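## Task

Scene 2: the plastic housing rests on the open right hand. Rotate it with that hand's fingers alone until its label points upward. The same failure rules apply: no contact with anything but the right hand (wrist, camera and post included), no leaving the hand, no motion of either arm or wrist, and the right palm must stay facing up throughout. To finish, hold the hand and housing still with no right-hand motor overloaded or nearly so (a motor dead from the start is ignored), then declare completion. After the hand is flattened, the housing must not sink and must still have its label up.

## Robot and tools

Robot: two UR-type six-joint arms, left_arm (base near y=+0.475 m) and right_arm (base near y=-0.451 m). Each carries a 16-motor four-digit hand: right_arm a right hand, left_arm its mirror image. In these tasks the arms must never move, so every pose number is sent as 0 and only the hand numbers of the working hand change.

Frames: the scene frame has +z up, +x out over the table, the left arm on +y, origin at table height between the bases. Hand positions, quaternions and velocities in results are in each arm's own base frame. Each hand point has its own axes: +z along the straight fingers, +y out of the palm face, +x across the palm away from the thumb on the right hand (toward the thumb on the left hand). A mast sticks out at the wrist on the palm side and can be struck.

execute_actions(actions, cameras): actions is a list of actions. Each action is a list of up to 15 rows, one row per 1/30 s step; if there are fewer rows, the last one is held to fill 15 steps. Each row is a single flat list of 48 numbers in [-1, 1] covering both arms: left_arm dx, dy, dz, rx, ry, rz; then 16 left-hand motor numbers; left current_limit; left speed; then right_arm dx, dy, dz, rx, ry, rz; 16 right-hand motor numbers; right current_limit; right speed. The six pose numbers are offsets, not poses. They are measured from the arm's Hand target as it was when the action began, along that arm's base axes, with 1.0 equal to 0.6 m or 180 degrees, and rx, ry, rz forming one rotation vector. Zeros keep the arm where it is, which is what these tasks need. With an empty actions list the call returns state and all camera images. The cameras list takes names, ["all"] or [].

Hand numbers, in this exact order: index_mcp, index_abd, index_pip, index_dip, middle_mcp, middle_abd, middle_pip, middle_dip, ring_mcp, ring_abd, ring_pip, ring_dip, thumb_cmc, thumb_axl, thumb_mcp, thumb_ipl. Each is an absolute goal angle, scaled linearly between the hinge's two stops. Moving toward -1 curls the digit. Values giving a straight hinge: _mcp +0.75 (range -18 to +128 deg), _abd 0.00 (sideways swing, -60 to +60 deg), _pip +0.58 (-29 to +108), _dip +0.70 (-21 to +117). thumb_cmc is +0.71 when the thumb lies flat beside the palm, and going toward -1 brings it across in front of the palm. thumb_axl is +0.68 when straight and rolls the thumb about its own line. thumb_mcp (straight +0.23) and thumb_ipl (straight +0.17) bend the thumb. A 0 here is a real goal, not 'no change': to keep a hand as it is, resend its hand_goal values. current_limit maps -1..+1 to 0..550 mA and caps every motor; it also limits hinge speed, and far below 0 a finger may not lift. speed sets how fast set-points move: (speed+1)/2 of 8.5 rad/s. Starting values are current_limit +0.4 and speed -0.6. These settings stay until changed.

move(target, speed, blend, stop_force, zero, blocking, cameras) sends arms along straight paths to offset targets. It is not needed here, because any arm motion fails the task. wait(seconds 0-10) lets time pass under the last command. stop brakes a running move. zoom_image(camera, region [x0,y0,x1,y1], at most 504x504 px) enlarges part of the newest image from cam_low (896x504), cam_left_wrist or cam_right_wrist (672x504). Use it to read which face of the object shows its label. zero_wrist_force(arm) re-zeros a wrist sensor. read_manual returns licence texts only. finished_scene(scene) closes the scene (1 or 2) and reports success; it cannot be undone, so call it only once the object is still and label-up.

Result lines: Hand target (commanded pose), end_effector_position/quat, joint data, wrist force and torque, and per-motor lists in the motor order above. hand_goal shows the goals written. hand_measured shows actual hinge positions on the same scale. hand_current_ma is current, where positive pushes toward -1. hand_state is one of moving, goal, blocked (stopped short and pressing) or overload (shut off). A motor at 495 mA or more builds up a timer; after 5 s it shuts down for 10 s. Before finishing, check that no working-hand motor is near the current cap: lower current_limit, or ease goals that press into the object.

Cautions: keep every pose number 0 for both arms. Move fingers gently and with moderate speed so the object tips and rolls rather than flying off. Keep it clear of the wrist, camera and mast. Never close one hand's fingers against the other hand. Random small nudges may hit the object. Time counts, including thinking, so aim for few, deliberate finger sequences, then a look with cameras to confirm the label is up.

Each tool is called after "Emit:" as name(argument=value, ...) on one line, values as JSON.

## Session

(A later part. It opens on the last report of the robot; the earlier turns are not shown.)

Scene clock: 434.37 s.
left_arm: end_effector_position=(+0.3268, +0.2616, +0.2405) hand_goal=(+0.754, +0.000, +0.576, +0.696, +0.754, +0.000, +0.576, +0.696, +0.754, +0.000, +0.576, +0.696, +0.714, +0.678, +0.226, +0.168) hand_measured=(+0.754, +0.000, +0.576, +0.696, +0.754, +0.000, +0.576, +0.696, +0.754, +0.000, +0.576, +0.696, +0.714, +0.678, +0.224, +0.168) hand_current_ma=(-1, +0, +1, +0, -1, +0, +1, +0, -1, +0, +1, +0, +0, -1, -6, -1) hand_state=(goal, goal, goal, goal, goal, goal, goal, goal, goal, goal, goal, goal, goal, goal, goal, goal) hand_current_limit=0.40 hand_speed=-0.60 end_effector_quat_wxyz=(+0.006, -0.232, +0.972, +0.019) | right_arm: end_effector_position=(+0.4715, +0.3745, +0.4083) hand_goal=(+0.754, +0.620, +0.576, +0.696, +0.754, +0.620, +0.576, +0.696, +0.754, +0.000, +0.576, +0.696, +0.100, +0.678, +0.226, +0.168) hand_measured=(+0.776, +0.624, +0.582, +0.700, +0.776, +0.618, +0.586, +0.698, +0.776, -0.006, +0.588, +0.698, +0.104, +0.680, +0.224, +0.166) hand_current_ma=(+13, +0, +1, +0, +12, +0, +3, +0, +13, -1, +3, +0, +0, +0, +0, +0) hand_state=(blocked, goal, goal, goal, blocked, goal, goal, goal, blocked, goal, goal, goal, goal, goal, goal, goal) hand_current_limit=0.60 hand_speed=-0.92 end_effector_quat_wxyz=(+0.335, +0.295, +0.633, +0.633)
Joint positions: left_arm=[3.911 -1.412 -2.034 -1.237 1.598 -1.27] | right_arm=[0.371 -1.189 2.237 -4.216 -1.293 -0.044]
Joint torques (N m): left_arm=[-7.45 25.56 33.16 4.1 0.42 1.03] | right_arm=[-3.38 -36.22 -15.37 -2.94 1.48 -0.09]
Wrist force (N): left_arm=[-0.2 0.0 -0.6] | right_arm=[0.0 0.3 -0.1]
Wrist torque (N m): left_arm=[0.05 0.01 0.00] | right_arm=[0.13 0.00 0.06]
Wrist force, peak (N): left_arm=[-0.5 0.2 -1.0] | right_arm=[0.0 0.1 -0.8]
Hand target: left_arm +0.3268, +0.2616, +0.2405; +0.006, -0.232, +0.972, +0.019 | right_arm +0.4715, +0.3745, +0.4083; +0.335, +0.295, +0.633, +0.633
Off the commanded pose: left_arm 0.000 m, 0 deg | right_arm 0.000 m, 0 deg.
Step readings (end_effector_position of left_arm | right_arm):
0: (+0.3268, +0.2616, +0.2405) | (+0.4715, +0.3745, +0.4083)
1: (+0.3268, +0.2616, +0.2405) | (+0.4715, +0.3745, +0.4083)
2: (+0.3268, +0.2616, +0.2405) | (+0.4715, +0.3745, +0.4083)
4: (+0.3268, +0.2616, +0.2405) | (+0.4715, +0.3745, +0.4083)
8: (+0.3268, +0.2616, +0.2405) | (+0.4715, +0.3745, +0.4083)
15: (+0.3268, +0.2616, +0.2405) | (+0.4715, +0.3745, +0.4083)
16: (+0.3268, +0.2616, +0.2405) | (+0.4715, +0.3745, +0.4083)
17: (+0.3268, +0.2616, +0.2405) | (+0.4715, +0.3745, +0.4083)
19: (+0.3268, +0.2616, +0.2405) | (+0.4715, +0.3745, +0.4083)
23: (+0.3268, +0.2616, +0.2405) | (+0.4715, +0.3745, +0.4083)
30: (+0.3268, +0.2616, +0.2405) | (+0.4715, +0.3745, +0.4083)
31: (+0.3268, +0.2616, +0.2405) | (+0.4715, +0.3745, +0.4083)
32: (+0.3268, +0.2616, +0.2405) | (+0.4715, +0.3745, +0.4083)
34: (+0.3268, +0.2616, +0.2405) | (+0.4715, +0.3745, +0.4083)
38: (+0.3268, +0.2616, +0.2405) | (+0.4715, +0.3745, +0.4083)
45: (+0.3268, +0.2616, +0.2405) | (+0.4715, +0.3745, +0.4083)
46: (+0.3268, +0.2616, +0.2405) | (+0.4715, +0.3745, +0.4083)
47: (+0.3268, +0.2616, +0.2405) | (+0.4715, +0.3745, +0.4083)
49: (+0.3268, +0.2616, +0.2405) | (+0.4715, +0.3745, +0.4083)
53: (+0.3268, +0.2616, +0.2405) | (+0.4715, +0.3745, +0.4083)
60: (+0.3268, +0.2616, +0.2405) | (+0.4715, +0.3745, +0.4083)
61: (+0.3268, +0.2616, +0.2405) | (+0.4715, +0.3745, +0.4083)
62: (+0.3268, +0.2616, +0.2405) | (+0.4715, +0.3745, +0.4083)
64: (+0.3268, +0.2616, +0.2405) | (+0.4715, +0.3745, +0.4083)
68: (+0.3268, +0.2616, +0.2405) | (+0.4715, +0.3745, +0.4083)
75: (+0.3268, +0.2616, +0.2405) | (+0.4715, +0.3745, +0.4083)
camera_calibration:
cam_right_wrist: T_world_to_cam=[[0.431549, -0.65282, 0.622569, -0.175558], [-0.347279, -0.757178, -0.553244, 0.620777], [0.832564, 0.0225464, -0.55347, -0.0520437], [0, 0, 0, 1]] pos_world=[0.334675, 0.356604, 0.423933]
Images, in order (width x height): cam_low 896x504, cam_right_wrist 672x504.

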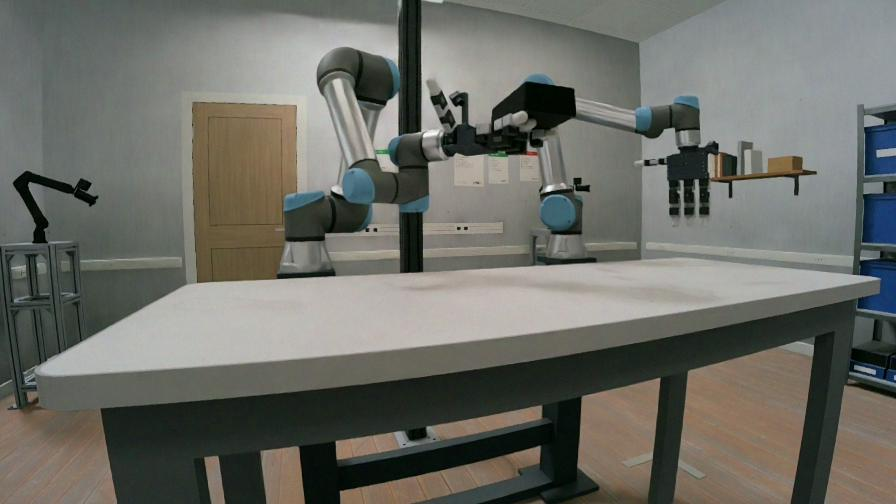

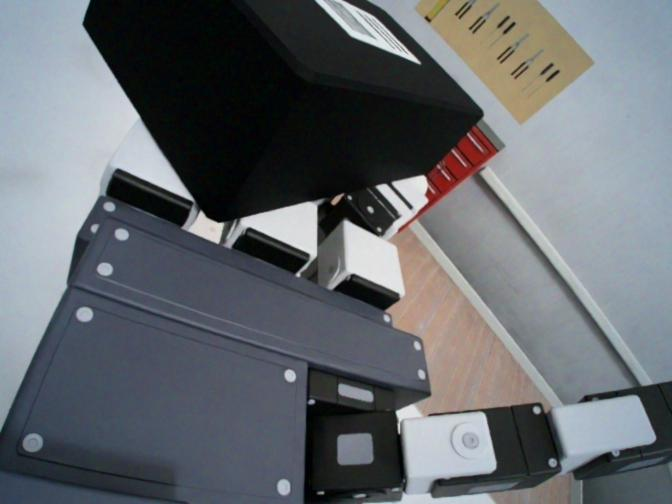

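Emit:
execute_actions(actions=[[[0,0,0,0,0,0,0.754,0,0.576,0.696,0.754,0,0.576,0.696,0.754,0,0.576,0.696,0.714,0.678,0.226,0.168,0.4,-0.6,0,0,0,0,0,0,0.84,0.62,0.9,0.696,0.754,0.62,0.576,0.696,0.754,0,0.576,0.696,0.4,0.677,0.226,0.168,0.6,-0.93]],[[0,0,0,0,0,0,0.754,0,0.576,0.696,0.754,0,0.576,0.696,0.754,0,0.576,0.696,0.714,0.678,0.226,0.168,0.4,-0.6,0,0,0,0,0,0,0.84,0.62,0.9,0.696,0.754,0.62,0.576,0.696,0.754,0,0.576,0.696,0.6,0.677,0.226,0.168,0.6,-0.93]],[[0,0,0,0,0,0,0.754,0,0.576,0.696,0.754,0,0.576,0.696,0.754,0,0.576,0.696,0.714,0.678,0.226,0.168,0.4,-0.6,0,0,0,0,0,0,0.84,0,0.9,0.696,0.754,0.62,0.576,0.696,0.754,0,0.576,0.696,0.714,0.677,0.226,0.168,0.6,-0.93]],[[0,0,0,0,0,0,0.754,0,0.576,0.696,0.754,0,0.576,0.696,0.754,0,0.576,0.696,0.714,0.678,0.226,0.168,0.4,-0.6,0,0,0,0,0,0,0.84,0,0.9,0.696,0.754,0.62,0.576,0.696,0.754,0,0.576,0.696,0.714,0.677,0.226,0.168,0.6,-0.93]],[[0,0,0,0,0,0,0.754,0,0.576,0.696,0.754,0,0.576,0.696,0.754,0,0.576,0.696,0.714,0.678,0.226,0.168,0.4,-0.6,0,0,0,0,0,0,0.84,0,0.9,0.696,0.754,0.62,0.576,0.696,0.754,0,0.576,0.696,0.714,0.677,0.226,0.168,0.6,-0.93]],[[0,0,0,0,0,0,0.754,0,0.576,0.696,0.754,0,0.576,0.696,0.754,0,0.576,0.696,0.714,0.678,0.226,0.168,0.4,-0.6,0,0,0,0,0,0,0.754,0,0.576,0.696,0.754,0.62,0.576,0.696,0.754,0,0.576,0.696,0.714,0.677,0.226,0.168,0.6,-0.94]],[[0,0,0,0,0,0,0.754,0,0.576,0.696,0.754,0,0.576,0.696,0.754,0,0.576,0.696,0.714,0.678,0.226,0.168,0.4,-0.6,0,0,0,0,0,0,0.754,0,0.576,0.696,0.754,0.62,0.576,0.696,0.754,0,0.576,0.696,0.714,0.677,0.226,0.168,0.6,-0.94]],[[0,0,0,0,0,0,0.754,0,0.576,0.696,0.754,0,0.576,0.696,0.754,0,0.576,0.696,0.714,0.678,0.226,0.168,0.4,-0.6,0,0,0,0,0,0,0.754,0,0.576,0.696,0.754,0.62,0.576,0.696,0.754,0,0.576,0.696,0.714,0.677,0.226,0.168,0.6,-0.94]]], cameras=["cam_low","cam_right_wrist"])

Emit:
zoom_image(camera="cam_low", region=[420, 60, 600, 170])

Scene clock: 473.80 s.
left_arm: end_effector_position=(+0.3268, +0.2616, +0.2405) hand_goal=(+0.754, +0.000, +0.576, +0.696, +0.754, +0.000, +0.576, +0.696, +0.754, +0.000, +0.576, +0.696, +0.714, +0.678, +0.226, +0.168) hand_measured=(+0.754, +0.000, +0.576, +0.696, +0.754, +0.000, +0.576, +0.696, +0.754, +0.000, +0.576, +0.696, +0.714, +0.678, +0.224, +0.168) hand_current_ma=(-1, +0, +1, +0, -1, +0, +1, +0, -1, +0, +1, +0, +0, -1, -6, -1) hand_state=(goal, goal, goal, goal, goal, goal, goal, goal, goal, goal, goal, goal, goal, goal, goal, goal) hand_current_limit=0.40 hand_speed=-0.60 end_effector_quat_wxyz=(+0.006, -0.232, +0.972, +0.019) | right_arm: end_effector_position=(+0.4715, +0.3745, +0.4083) hand_goal=(+0.754, +0.000, +0.576, +0.696, +0.754, +0.620, +0.576, +0.696, +0.754, +0.000, +0.576, +0.696, +0.714, +0.678, +0.226, +0.168) hand_measured=(+0.842, +0.222, +0.640, +0.698, +0.712, +0.492, +0.552, +0.696, +0.778, -0.002, +0.588, +0.698, +0.720, +0.680, +0.224, +0.166) hand_current_ma=(+158, +440, +83, +0, -42, -220, -13, +0, +15, +0, +3, +0, +1, +0, +0, +0) hand_state=(blocked, blocked, blocked, goal, blocked, blocked, blocked, goal, blocked, goal, goal, goal, goal, goal, goal, goal) hand_current_limit=0.60 hand_speed=-0.94 end_effector_quat_wxyz=(+0.335, +0.295, +0.633, +0.633)
Joint positions: left_arm=[3.911 -1.412 -2.034 -1.237 1.598 -1.27] | right_arm=[0.371 -1.189 2.237 -4.216 -1.293 -0.044]
Joint torques (N m): left_arm=[-7.5 26.11 33.06 4.05 0.24 0.76] | right_arm=[-4.37 -35.71 -17.7 -2.93 1.88 -0.71]
Wrist force (N): left_arm=[-0.5 0.0 -0.8] | right_arm=[0.0 0.5 -0.5]
Wrist torque (N m): left_arm=[0.07 0.04 -0.03] | right_arm=[0.20 0.01 0.04]
Wrist force, peak (N): left_arm=[-0.5 -0.3 -1.0] | right_arm=[0.2 0.2 -0.8]
Hand target: left_arm +0.3268, +0.2616, +0.2405; +0.006, -0.232, +0.972, +0.019 | right_arm +0.4715, +0.3745, +0.4083; +0.335, +0.295, +0.633, +0.633
Off the commanded pose: left_arm 0.000 m, 0 deg | right_arm 0.000 m, 0 deg.
Step readings (end_effector_position of left_arm | right_arm):
0: (+0.3268, +0.2616, +0.2405) | (+0.4715, +0.3745, +0.4083)
1: (+0.3268, +0.2616, +0.2405) | (+0.4715, +0.3745, +0.4083)
2: (+0.3268, +0.2616, +0.2405) | (+0.4715, +0.3745, +0.4083)
4: (+0.3268, +0.2616, +0.2405) | (+0.4715, +0.3745, +0.4083)
8: (+0.3268, +0.2616, +0.2405) | (+0.4715, +0.3745, +0.4083)
15: (+0.3268, +0.2616, +0.2405) | (+0.4715, +0.3745, +0.4083)
16: (+0.3268, +0.2616, +0.2405) | (+0.4715, +0.3745, +0.4083)
17: (+0.3268, +0.2616, +0.2405) | (+0.4715, +0.3745, +0.4083)
19: (+0.3268, +0.2616, +0.2405) | (+0.4715, +0.3745, +0.4083)
23: (+0.3268, +0.2616, +0.2405) | (+0.4715, +0.3745, +0.4083)
30: (+0.3268, +0.2616, +0.2405) | (+0.4715, +0.3745, +0.4083)
31: (+0.3268, +0.2616, +0.2405) | (+0.4715, +0.3745, +0.4083)
32: (+0.3268, +0.2616, +0.2405) | (+0.4715, +0.3745, +0.4083)
34: (+0.3268, +0.2616, +0.2405) | (+0.4715, +0.3745, +0.4083)
38: (+0.3268, +0.2616, +0.2405) | (+0.4715, +0.3745, +0.4083)
45: (+0.3268, +0.2616, +0.2405) | (+0.4715, +0.3745, +0.4083)
46: (+0.3268, +0.2616, +0.2405) | (+0.4715, +0.3745, +0.4083)
47: (+0.3268, +0.2616, +0.2405) | (+0.4715, +0.3745, +0.4083)
49: (+0.3268, +0.2616, +0.2405) | (+0.4715, +0.3745, +0.4083)
53: (+0.3268, +0.2616, +0.2405) | (+0.4715, +0.3745, +0.4083)
60: (+0.3268, +0.2616, +0.2405) | (+0.4715, +0.3745, +0.4083)
61: (+0.3268, +0.2616, +0.2405) | (+0.4715, +0.3745, +0.4083)
62: (+0.3268, +0.2616, +0.2405) | (+0.4715, +0.3745, +0.4083)
64: (+0.3268, +0.2616, +0.2405) | (+0.4715, +0.3745, +0.4083)
68: (+0.3268, +0.2616, +0.2405) | (+0.4715, +0.3745, +0.4083)
75: (+0.3268, +0.2616, +0.2405) | (+0.4715, +0.3745, +0.4083)
76: (+0.3268, +0.2616, +0.2405) | (+0.4715, +0.3745, +0.4083)
77: (+0.3268, +0.2616, +0.2405) | (+0.4715, +0.3745, +0.4083)
79: (+0.3268, +0.2616, +0.2405) | (+0.4715, +0.3745, +0.4083)
83: (+0.3268, +0.2616, +0.2405) | (+0.4715, +0.3745, +0.4083)
90: (+0.3268, +0.2616, +0.2405) | (+0.4715, +0.3745, +0.4083)
91: (+0.3268, +0.2616, +0.2405) | (+0.4715, +0.3745, +0.4083)
92: (+0.3268, +0.2616, +0.2405) | (+0.4715, +0.3745, +0.4083)
94: (+0.3268, +0.2616, +0.2405) | (+0.4715, +0.3745, +0.4083)
98: (+0.3268, +0.2616, +0.2405) | (+0.4715, +0.3745, +0.4083)
105: (+0.3268, +0.2616, +0.2405) | (+0.4715, +0.3745, +0.4083)
106: (+0.3268, +0.2616, +0.2405) | (+0.4715, +0.3745, +0.4083)
107: (+0.3268, +0.2616, +0.2405) | (+0.4715, +0.3745, +0.4083)
109: (+0.3268, +0.2616, +0.2405) | (+0.4715, +0.3745, +0.4083)
113: (+0.3268, +0.2616, +0.2405) | (+0.4715, +0.3745, +0.4083)
120: (+0.3268, +0.2616, +0.2405) | (+0.4715, +0.3745, +0.4083)
camera_calibration:
cam_right_wrist: T_world_to_cam=[[0.431549, -0.65282, 0.622569, -0.175558], [-0.347279, -0.757178, -0.553244, 0.620777], [0.832564, 0.0225464, -0.55347, -0.0520437], [0, 0, 0, 1]] pos_world=[0.334675, 0.356604, 0.423933]
Images, in order (width x height): cam_low 896x504, cam_right_wrist 672x504.

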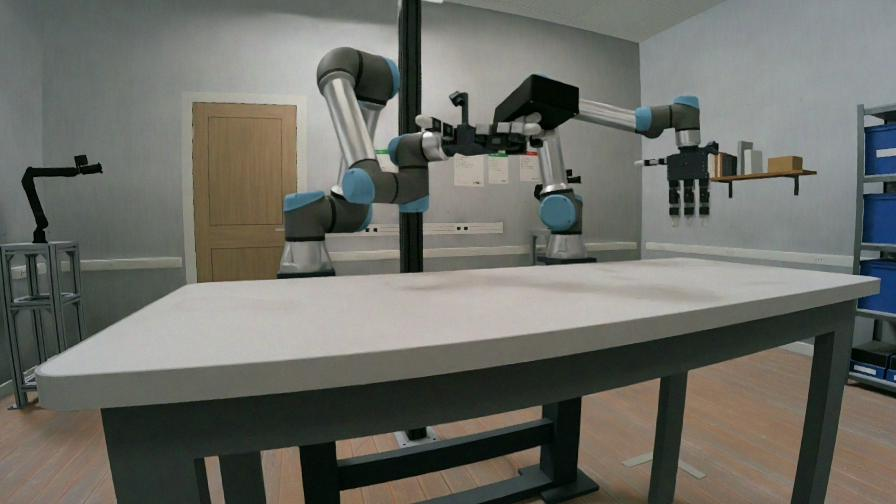

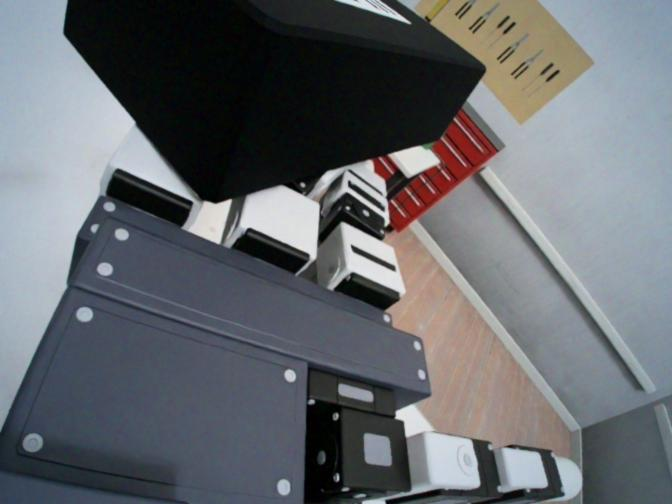

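Scaled by 2.800 from the camera's 896x504 image, which has a finer 1280x720 frame.

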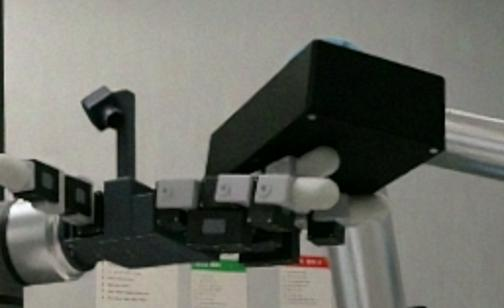

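Emit:
execute_actions(actions=[[[0,0,0,0,0,0,0.754,0,0.576,0.696,0.754,0,0.576,0.696,0.754,0,0.576,0.696,0.714,0.678,0.226,0.168,0.4,-0.6,0,0,0,0,0,0,0.86,0.25,0.85,0.696,0.754,0.5,0.576,0.696,0.754,0,0.576,0.696,0.714,0.677,0.226,0.168,0.6,-0.95]],[[0,0,0,0,0,0,0.754,0,0.576,0.696,0.754,0,0.576,0.696,0.754,0,0.576,0.696,0.714,0.678,0.226,0.168,0.4,-0.6,0,0,0,0,0,0,0.86,0.25,0.85,0.696,0.754,0.5,0.576,0.696,0.754,0,0.576,0.696,0.714,0.677,0.226,0.168,0.6,-0.95]],[[0,0,0,0,0,0,0.754,0,0.576,0.696,0.754,0,0.576,0.696,0.754,0,0.576,0.696,0.714,0.678,0.226,0.168,0.4,-0.6,0,0,0,0,0,0,0.86,0.25,0.85,0.696,0.754,0.5,0.576,0.696,0.754,0,0.576,0.696,0.714,0.677,0.226,0.168,0.6,-0.95]]], cameras=["cam_low","cam_right_wrist"])

Emit:
zoom_image(camera="cam_low", region=[420, 60, 600, 170])

Scene clock: 483.57 s.
left_arm: end_effector_position=(+0.3268, +0.2616, +0.2405) hand_goal=(+0.754, +0.000, +0.576, +0.696, +0.754, +0.000, +0.576, +0.696, +0.754, +0.000, +0.576, +0.696, +0.714, +0.678, +0.226, +0.168) hand_measured=(+0.754, +0.000, +0.576, +0.696, +0.754, +0.000, +0.576, +0.696, +0.754, +0.000, +0.576, +0.696, +0.714, +0.678, +0.224, +0.168) hand_current_ma=(-1, +0, +1, +0, -1, +0, +1, +0, -1, +0, +1, +0, +0, -1, -6, -1) hand_state=(goal, goal, goal, goal, goal, goal, goal, goal, goal, goal, goal, goal, goal, goal, goal, goal) hand_current_limit=0.40 hand_speed=-0.60 end_effector_quat_wxyz=(+0.006, -0.232, +0.972, +0.019) | right_arm: end_effector_position=(+0.4715, +0.3745, +0.4083) hand_goal=(+0.860, +0.250, +0.850, +0.696, +0.754, +0.500, +0.576, +0.696, +0.754, +0.000, +0.576, +0.696, +0.714, +0.678, +0.226, +0.168) hand_measured=(+0.880, +0.250, +0.850, +0.698, +0.778, +0.470, +0.586, +0.698, +0.778, +0.002, +0.588, +0.698, +0.720, +0.680, +0.224, +0.166) hand_current_ma=(+10, +0, +0, +0, +16, -17, +3, +0, +15, +0, +3, +0, +1, +0, +0, +0) hand_state=(goal, goal, goal, goal, blocked, blocked, goal, goal, blocked, goal, goal, goal, goal, goal, goal, goal) hand_current_limit=0.60 hand_speed=-0.95 end_effector_quat_wxyz=(+0.335, +0.295, +0.633, +0.633)
Joint positions: left_arm=[3.911 -1.412 -2.034 -1.237 1.598 -1.27] | right_arm=[0.371 -1.189 2.237 -4.216 -1.293 -0.044]
Joint torques (N m): left_arm=[-8.89 25.87 33.05 4.13 0.21 0.75] | right_arm=[-4.93 -36.34 -18.06 -3.3 1.89 -0.81]
Wrist force (N): left_arm=[-0.2 0.0 -0.8] | right_arm=[0.4 0.1 -0.5]
Wrist torque (N m): left_arm=[0.07 0.01 -0.02] | right_arm=[0.15 -0.03 0.07]
Wrist force, peak (N): left_arm=[-0.4 0.1 -1.2] | right_arm=[0.1 0.2 -0.9]
Hand target: left_arm +0.3268, +0.2616, +0.2405; +0.006, -0.232, +0.972, +0.019 | right_arm +0.4715, +0.3745, +0.4083; +0.335, +0.295, +0.633, +0.633
Off the commanded pose: left_arm 0.000 m, 0 deg | right_arm 0.000 m, 0 deg.
Step readings (end_effector_position of left_arm | right_arm):
0: (+0.3268, +0.2616, +0.2405) | (+0.4715, +0.3745, +0.4083)
1: (+0.3268, +0.2616, +0.2405) | (+0.4715, +0.3745, +0.4083)
2: (+0.3268, +0.2616, +0.2405) | (+0.4715, +0.3745, +0.4083)
4: (+0.3268, +0.2616, +0.2405) | (+0.4715, +0.3745, +0.4083)
8: (+0.3268, +0.2616, +0.2405) | (+0.4715, +0.3745, +0.4083)
15: (+0.3268, +0.2616, +0.2405) | (+0.4715, +0.3745, +0.4083)
16: (+0.3268, +0.2616, +0.2405) | (+0.4715, +0.3745, +0.4083)
17: (+0.3268, +0.2616, +0.2405) | (+0.4715, +0.3745, +0.4083)
19: (+0.3268, +0.2616, +0.2405) | (+0.4715, +0.3745, +0.4083)
23: (+0.3268, +0.2616, +0.2405) | (+0.4715, +0.3745, +0.4083)
30: (+0.3268, +0.2616, +0.2405) | (+0.4715, +0.3745, +0.4083)
31: (+0.3268, +0.2616, +0.2405) | (+0.4715, +0.3745, +0.4083)
32: (+0.3268, +0.2616, +0.2405) | (+0.4715, +0.3745, +0.4083)
34: (+0.3268, +0.2616, +0.2405) | (+0.4715, +0.3745, +0.4083)
38: (+0.3268, +0.2616, +0.2405) | (+0.4715, +0.3745, +0.4083)
45: (+0.3268, +0.2616, +0.2405) | (+0.4715, +0.3745, +0.4083)
camera_calibration:
cam_right_wrist: T_world_to_cam=[[0.431549, -0.65282, 0.622569, -0.175558], [-0.347279, -0.757178, -0.553244, 0.620777], [0.832564, 0.0225464, -0.55347, -0.0520437], [0, 0, 0, 1]] pos_world=[0.334675, 0.356604, 0.423933]
Images, in order (width x height): cam_low 896x504, cam_right_wrist 672x504.

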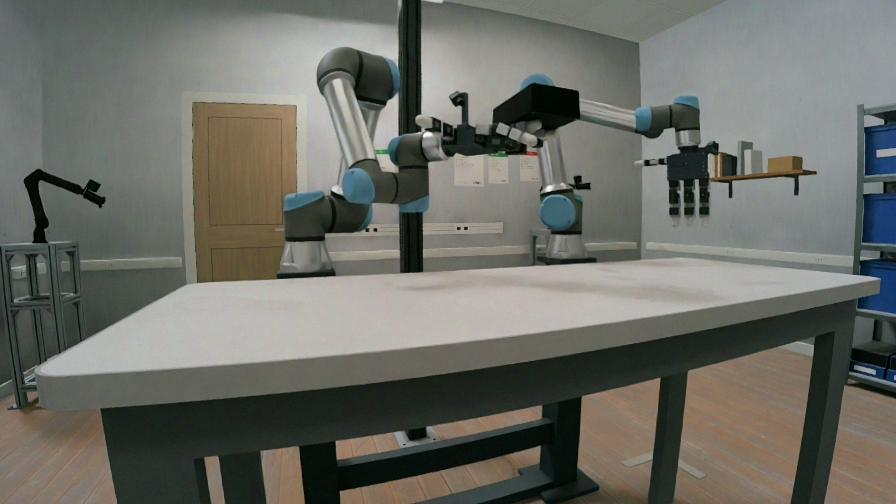

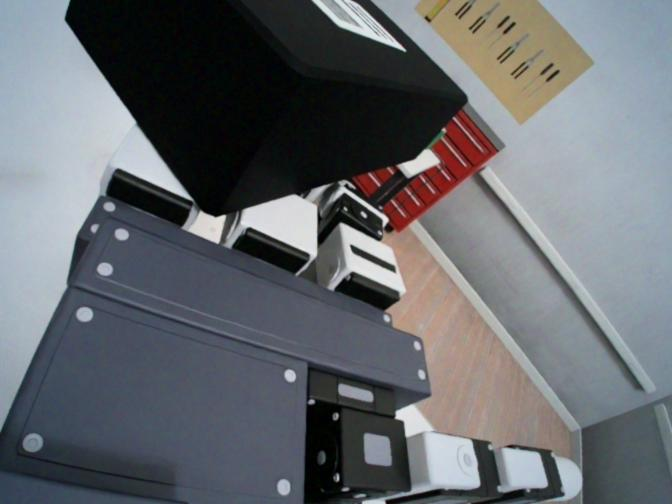

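Scaled by 2.800 from the camera's 896x504 image, which has a finer 1280x720 frame.

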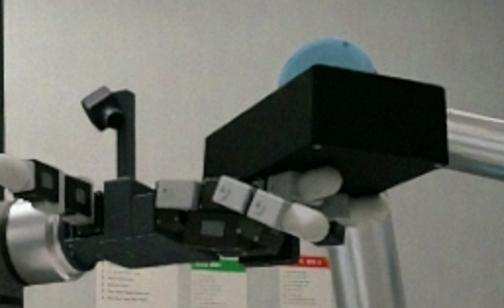

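Emit:
execute_actions(actions=[[[0,0,0,0,0,0,0.754,0,0.576,0.696,0.754,0,0.576,0.696,0.754,0,0.576,0.696,0.714,0.678,0.226,0.168,0.4,-0.6,0,0,0,0,0,0,0.86,0,0.85,0.696,0.754,0.23,0.576,0.696,0.754,0,0.576,0.696,0.714,0.677,0.226,0.168,0.6,-0.95]],[[0,0,0,0,0,0,0.754,0,0.576,0.696,0.754,0,0.576,0.696,0.754,0,0.576,0.696,0.714,0.678,0.226,0.168,0.4,-0.6,0,0,0,0,0,0,0.86,0,0.85,0.696,0.754,0.23,0.576,0.696,0.754,0,0.576,0.696,0.714,0.677,0.226,0.168,0.6,-0.95]],[[0,0,0,0,0,0,0.754,0,0.576,0.696,0.754,0,0.576,0.696,0.754,0,0.576,0.696,0.714,0.678,0.226,0.168,0.4,-0.6,0,0,0,0,0,0,0.86,0,0.85,0.696,0.754,0.23,0.576,0.696,0.754,0,0.576,0.696,0.714,0.677,0.226,0.168,0.6,-0.95]],[[0,0,0,0,0,0,0.754,0,0.576,0.696,0.754,0,0.576,0.696,0.754,0,0.576,0.696,0.714,0.678,0.226,0.168,0.4,-0.6,0,0,0,0,0,0,0.754,0,0.576,0.696,0.754,0.23,0.576,0.696,0.754,0,0.576,0.696,0.714,0.677,0.226,0.168,0.6,-0.95]],[[0,0,0,0,0,0,0.754,0,0.576,0.696,0.754,0,0.576,0.696,0.754,0,0.576,0.696,0.714,0.678,0.226,0.168,0.4,-0.6,0,0,0,0,0,0,0.754,0,0.576,0.696,0.754,0.23,0.576,0.696,0.754,0,0.576,0.696,0.714,0.677,0.226,0.168,0.6,-0.95]],[[0,0,0,0,0,0,0.754,0,0.576,0.696,0.754,0,0.576,0.696,0.754,0,0.576,0.696,0.714,0.678,0.226,0.168,0.4,-0.6,0,0,0,0,0,0,0.754,0,0.576,0.696,0.754,0,0.576,0.696,0.754,0,0.576,0.696,0.714,0.677,0.226,0.168,0.6,-0.95]],[[0,0,0,0,0,0,0.754,0,0.576,0.696,0.754,0,0.576,0.696,0.754,0,0.576,0.696,0.714,0.678,0.226,0.168,0.4,-0.6,0,0,0,0,0,0,0.754,0,0.576,0.696,0.754,0,0.576,0.696,0.754,0,0.576,0.696,0.714,0.677,0.226,0.168,0.6,-0.95]],[[0,0,0,0,0,0,0.754,0,0.576,0.696,0.754,0,0.576,0.696,0.754,0,0.576,0.696,0.714,0.678,0.226,0.168,0.4,-0.6,0,0,0,0,0,0,0.754,0,0.576,0.696,0.754,0,0.576,0.696,0.754,0,0.576,0.696,0.714,0.677,0.226,0.168,0.6,-0.95]]], cameras=["cam_low","cam_right_wrist"])

Emit:
zoom_image(camera="cam_low", region=[420, 60, 600, 170])

Scene clock: 504.77 s.
left_arm: end_effector_position=(+0.3268, +0.2616, +0.2405) hand_goal=(+0.754, +0.000, +0.576, +0.696, +0.754, +0.000, +0.576, +0.696, +0.754, +0.000, +0.576, +0.696, +0.714, +0.678, +0.226, +0.168) hand_measured=(+0.754, +0.000, +0.576, +0.696, +0.754, +0.000, +0.576, +0.696, +0.754, +0.000, +0.576, +0.696, +0.714, +0.678, +0.224, +0.168) hand_current_ma=(-1, +0, +1, +0, -1, +0, +1, +0, -1, +0, +1, +0, +0, -1, -6, -1) hand_state=(goal, goal, goal, goal, goal, goal, goal, goal, goal, goal, goal, goal, goal, goal, goal, goal) hand_current_limit=0.40 hand_speed=-0.60 end_effector_quat_wxyz=(+0.006, -0.232, +0.972, +0.019) | right_arm: end_effector_position=(+0.4715, +0.3745, +0.4083) hand_goal=(+0.754, +0.000, +0.576, +0.696, +0.754, +0.000, +0.576, +0.696, +0.754, +0.000, +0.576, +0.696, +0.714, +0.678, +0.226, +0.168) hand_measured=(+0.776, +0.002, +0.586, +0.698, +0.778, +0.018, +0.586, +0.698, +0.782, -0.006, +0.588, +0.698, +0.720, +0.680, +0.224, +0.166) hand_current_ma=(+13, +0, +2, +0, +15, +7, +3, +0, +20, -1, +3, +0, +1, +0, +0, +0) hand_state=(blocked, goal, goal, goal, blocked, goal, goal, goal, blocked, goal, goal, goal, goal, goal, goal, goal) hand_current_limit=0.60 hand_speed=-0.95 end_effector_quat_wxyz=(+0.335, +0.295, +0.633, +0.633)
Joint positions: left_arm=[3.911 -1.412 -2.034 -1.237 1.598 -1.27] | right_arm=[0.371 -1.189 2.237 -4.216 -1.293 -0.044]
Joint torques (N m): left_arm=[-8.34 26.28 32.59 4.15 0.19 0.52] | right_arm=[-4.75 -34.85 -18.72 -3.22 1.62 -1]
Wrist force (N): left_arm=[-0.4 0.1 -0.8] | right_arm=[0.0 0.0 0.0]
Wrist torque (N m): left_arm=[0.09 0.02 -0.03] | right_arm=[0.11 0.00 -0.02]
Wrist force, peak (N): left_arm=[-0.3 -0.2 -1.2] | right_arm=[0.1 0.5 -0.8]
Hand target: left_arm +0.3268, +0.2616, +0.2405; +0.006, -0.232, +0.972, +0.019 | right_arm +0.4715, +0.3745, +0.4083; +0.335, +0.295, +0.633, +0.633
Off the commanded pose: left_arm 0.000 m, 0 deg | right_arm 0.000 m, 0 deg.
Step readings (end_effector_position of left_arm | right_arm):
0: (+0.3268, +0.2616, +0.2405) | (+0.4715, +0.3745, +0.4083)
1: (+0.3268, +0.2616, +0.2405) | (+0.4715, +0.3745, +0.4083)
2: (+0.3268, +0.2616, +0.2405) | (+0.4715, +0.3745, +0.4083)
4: (+0.3268, +0.2616, +0.2405) | (+0.4715, +0.3745, +0.4083)
8: (+0.3268, +0.2616, +0.2405) | (+0.4715, +0.3745, +0.4083)
15: (+0.3268, +0.2616, +0.2405) | (+0.4715, +0.3745, +0.4083)
16: (+0.3268, +0.2616, +0.2405) | (+0.4715, +0.3745, +0.4083)
17: (+0.3268, +0.2616, +0.2405) | (+0.4715, +0.3745, +0.4083)
19: (+0.3268, +0.2616, +0.2405) | (+0.4715, +0.3745, +0.4083)
23: (+0.3268, +0.2616, +0.2405) | (+0.4715, +0.3745, +0.4083)
30: (+0.3268, +0.2616, +0.2405) | (+0.4715, +0.3745, +0.4083)
31: (+0.3268, +0.2616, +0.2405) | (+0.4715, +0.3745, +0.4083)
32: (+0.3268, +0.2616, +0.2405) | (+0.4715, +0.3745, +0.4083)
34: (+0.3268, +0.2616, +0.2405) | (+0.4715, +0.3745, +0.4083)
38: (+0.3268, +0.2616, +0.2405) | (+0.4715, +0.3745, +0.4083)
45: (+0.3268, +0.2616, +0.2405) | (+0.4715, +0.3745, +0.4083)
46: (+0.3268, +0.2616, +0.2405) | (+0.4715, +0.3745, +0.4083)
47: (+0.3268, +0.2616, +0.2405) | (+0.4715, +0.3745, +0.4083)
49: (+0.3268, +0.2616, +0.2405) | (+0.4715, +0.3745, +0.4083)
53: (+0.3268, +0.2616, +0.2405) | (+0.4715, +0.3745, +0.4083)
60: (+0.3268, +0.2616, +0.2405) | (+0.4715, +0.3745, +0.4083)
61: (+0.3268, +0.2616, +0.2405) | (+0.4715, +0.3745, +0.4083)
62: (+0.3268, +0.2616, +0.2405) | (+0.4715, +0.3745, +0.4083)
64: (+0.3268, +0.2616, +0.2405) | (+0.4715, +0.3745, +0.4083)
68: (+0.3268, +0.2616, +0.2405) | (+0.4715, +0.3745, +0.4083)
75: (+0.3268, +0.2616, +0.2405) | (+0.4715, +0.3745, +0.4083)
76: (+0.3268, +0.2616, +0.2405) | (+0.4715, +0.3745, +0.4083)
77: (+0.3268, +0.2616, +0.2405) | (+0.4715, +0.3745, +0.4083)
79: (+0.3268, +0.2616, +0.2405) | (+0.4715, +0.3745, +0.4083)
83: (+0.3268, +0.2616, +0.2405) | (+0.4715, +0.3745, +0.4083)
90: (+0.3268, +0.2616, +0.2405) | (+0.4715, +0.3745, +0.4083)
91: (+0.3268, +0.2616, +0.2405) | (+0.4715, +0.3745, +0.4083)
92: (+0.3268, +0.2616, +0.2405) | (+0.4715, +0.3745, +0.4083)
94: (+0.3268, +0.2616, +0.2405) | (+0.4715, +0.3745, +0.4083)
98: (+0.3268, +0.2616, +0.2405) | (+0.4715, +0.3745, +0.4083)
105: (+0.3268, +0.2616, +0.2405) | (+0.4715, +0.3745, +0.4083)
106: (+0.3268, +0.2616, +0.2405) | (+0.4715, +0.3745, +0.4083)
107: (+0.3268, +0.2616, +0.2405) | (+0.4715, +0.3745, +0.4083)
109: (+0.3268, +0.2616, +0.2405) | (+0.4715, +0.3745, +0.4083)
113: (+0.3268, +0.2616, +0.2405) | (+0.4715, +0.3745, +0.4083)
120: (+0.3268, +0.2616, +0.2405) | (+0.4715, +0.3745, +0.4083)
camera_calibration:
cam_right_wrist: T_world_to_cam=[[0.431549, -0.65282, 0.622569, -0.175558], [-0.347279, -0.757178, -0.553244, 0.620777], [0.832564, 0.0225464, -0.55347, -0.0520437], [0, 0, 0, 1]] pos_world=[0.334675, 0.356604, 0.423933]
Images, in order (width x height): cam_low 896x504, cam_right_wrist 672x504.

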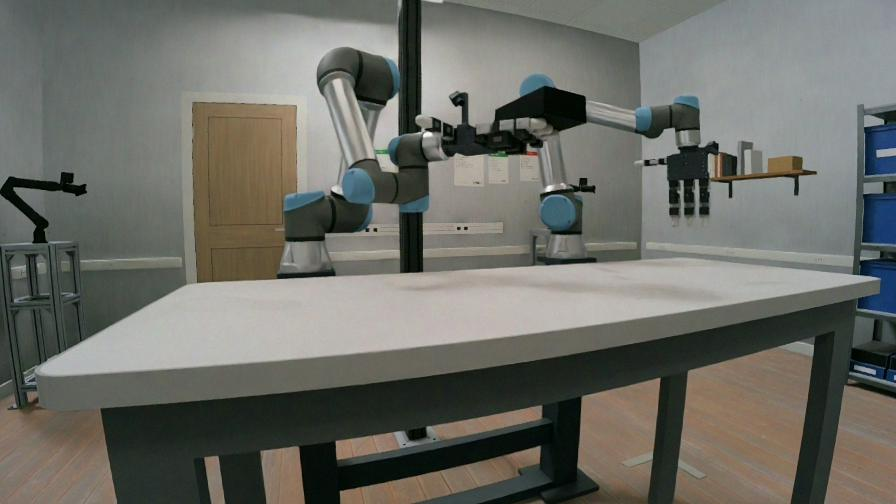

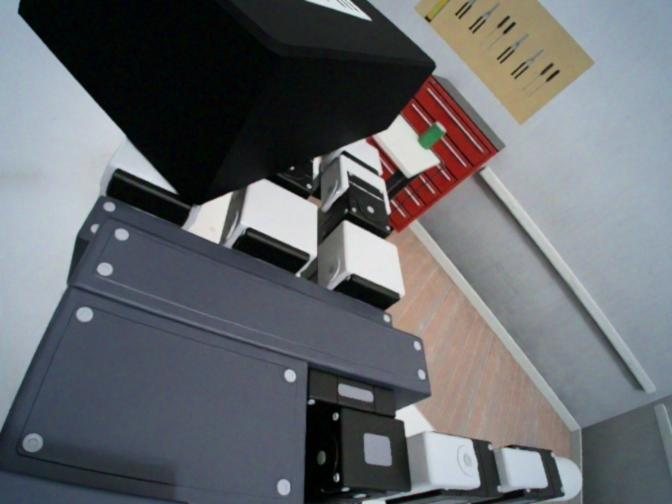

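Scaled by 2.800 from the camera's 896x504 image, which has a finer 1280x720 frame.

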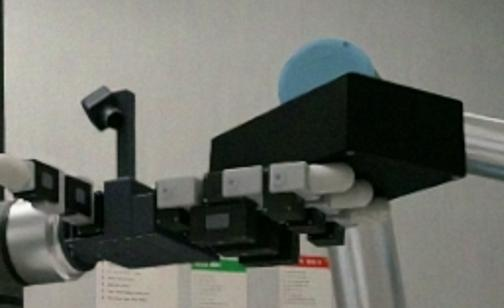

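Emit:
finished_scene(scene=2)

The scene is finished: the task was done.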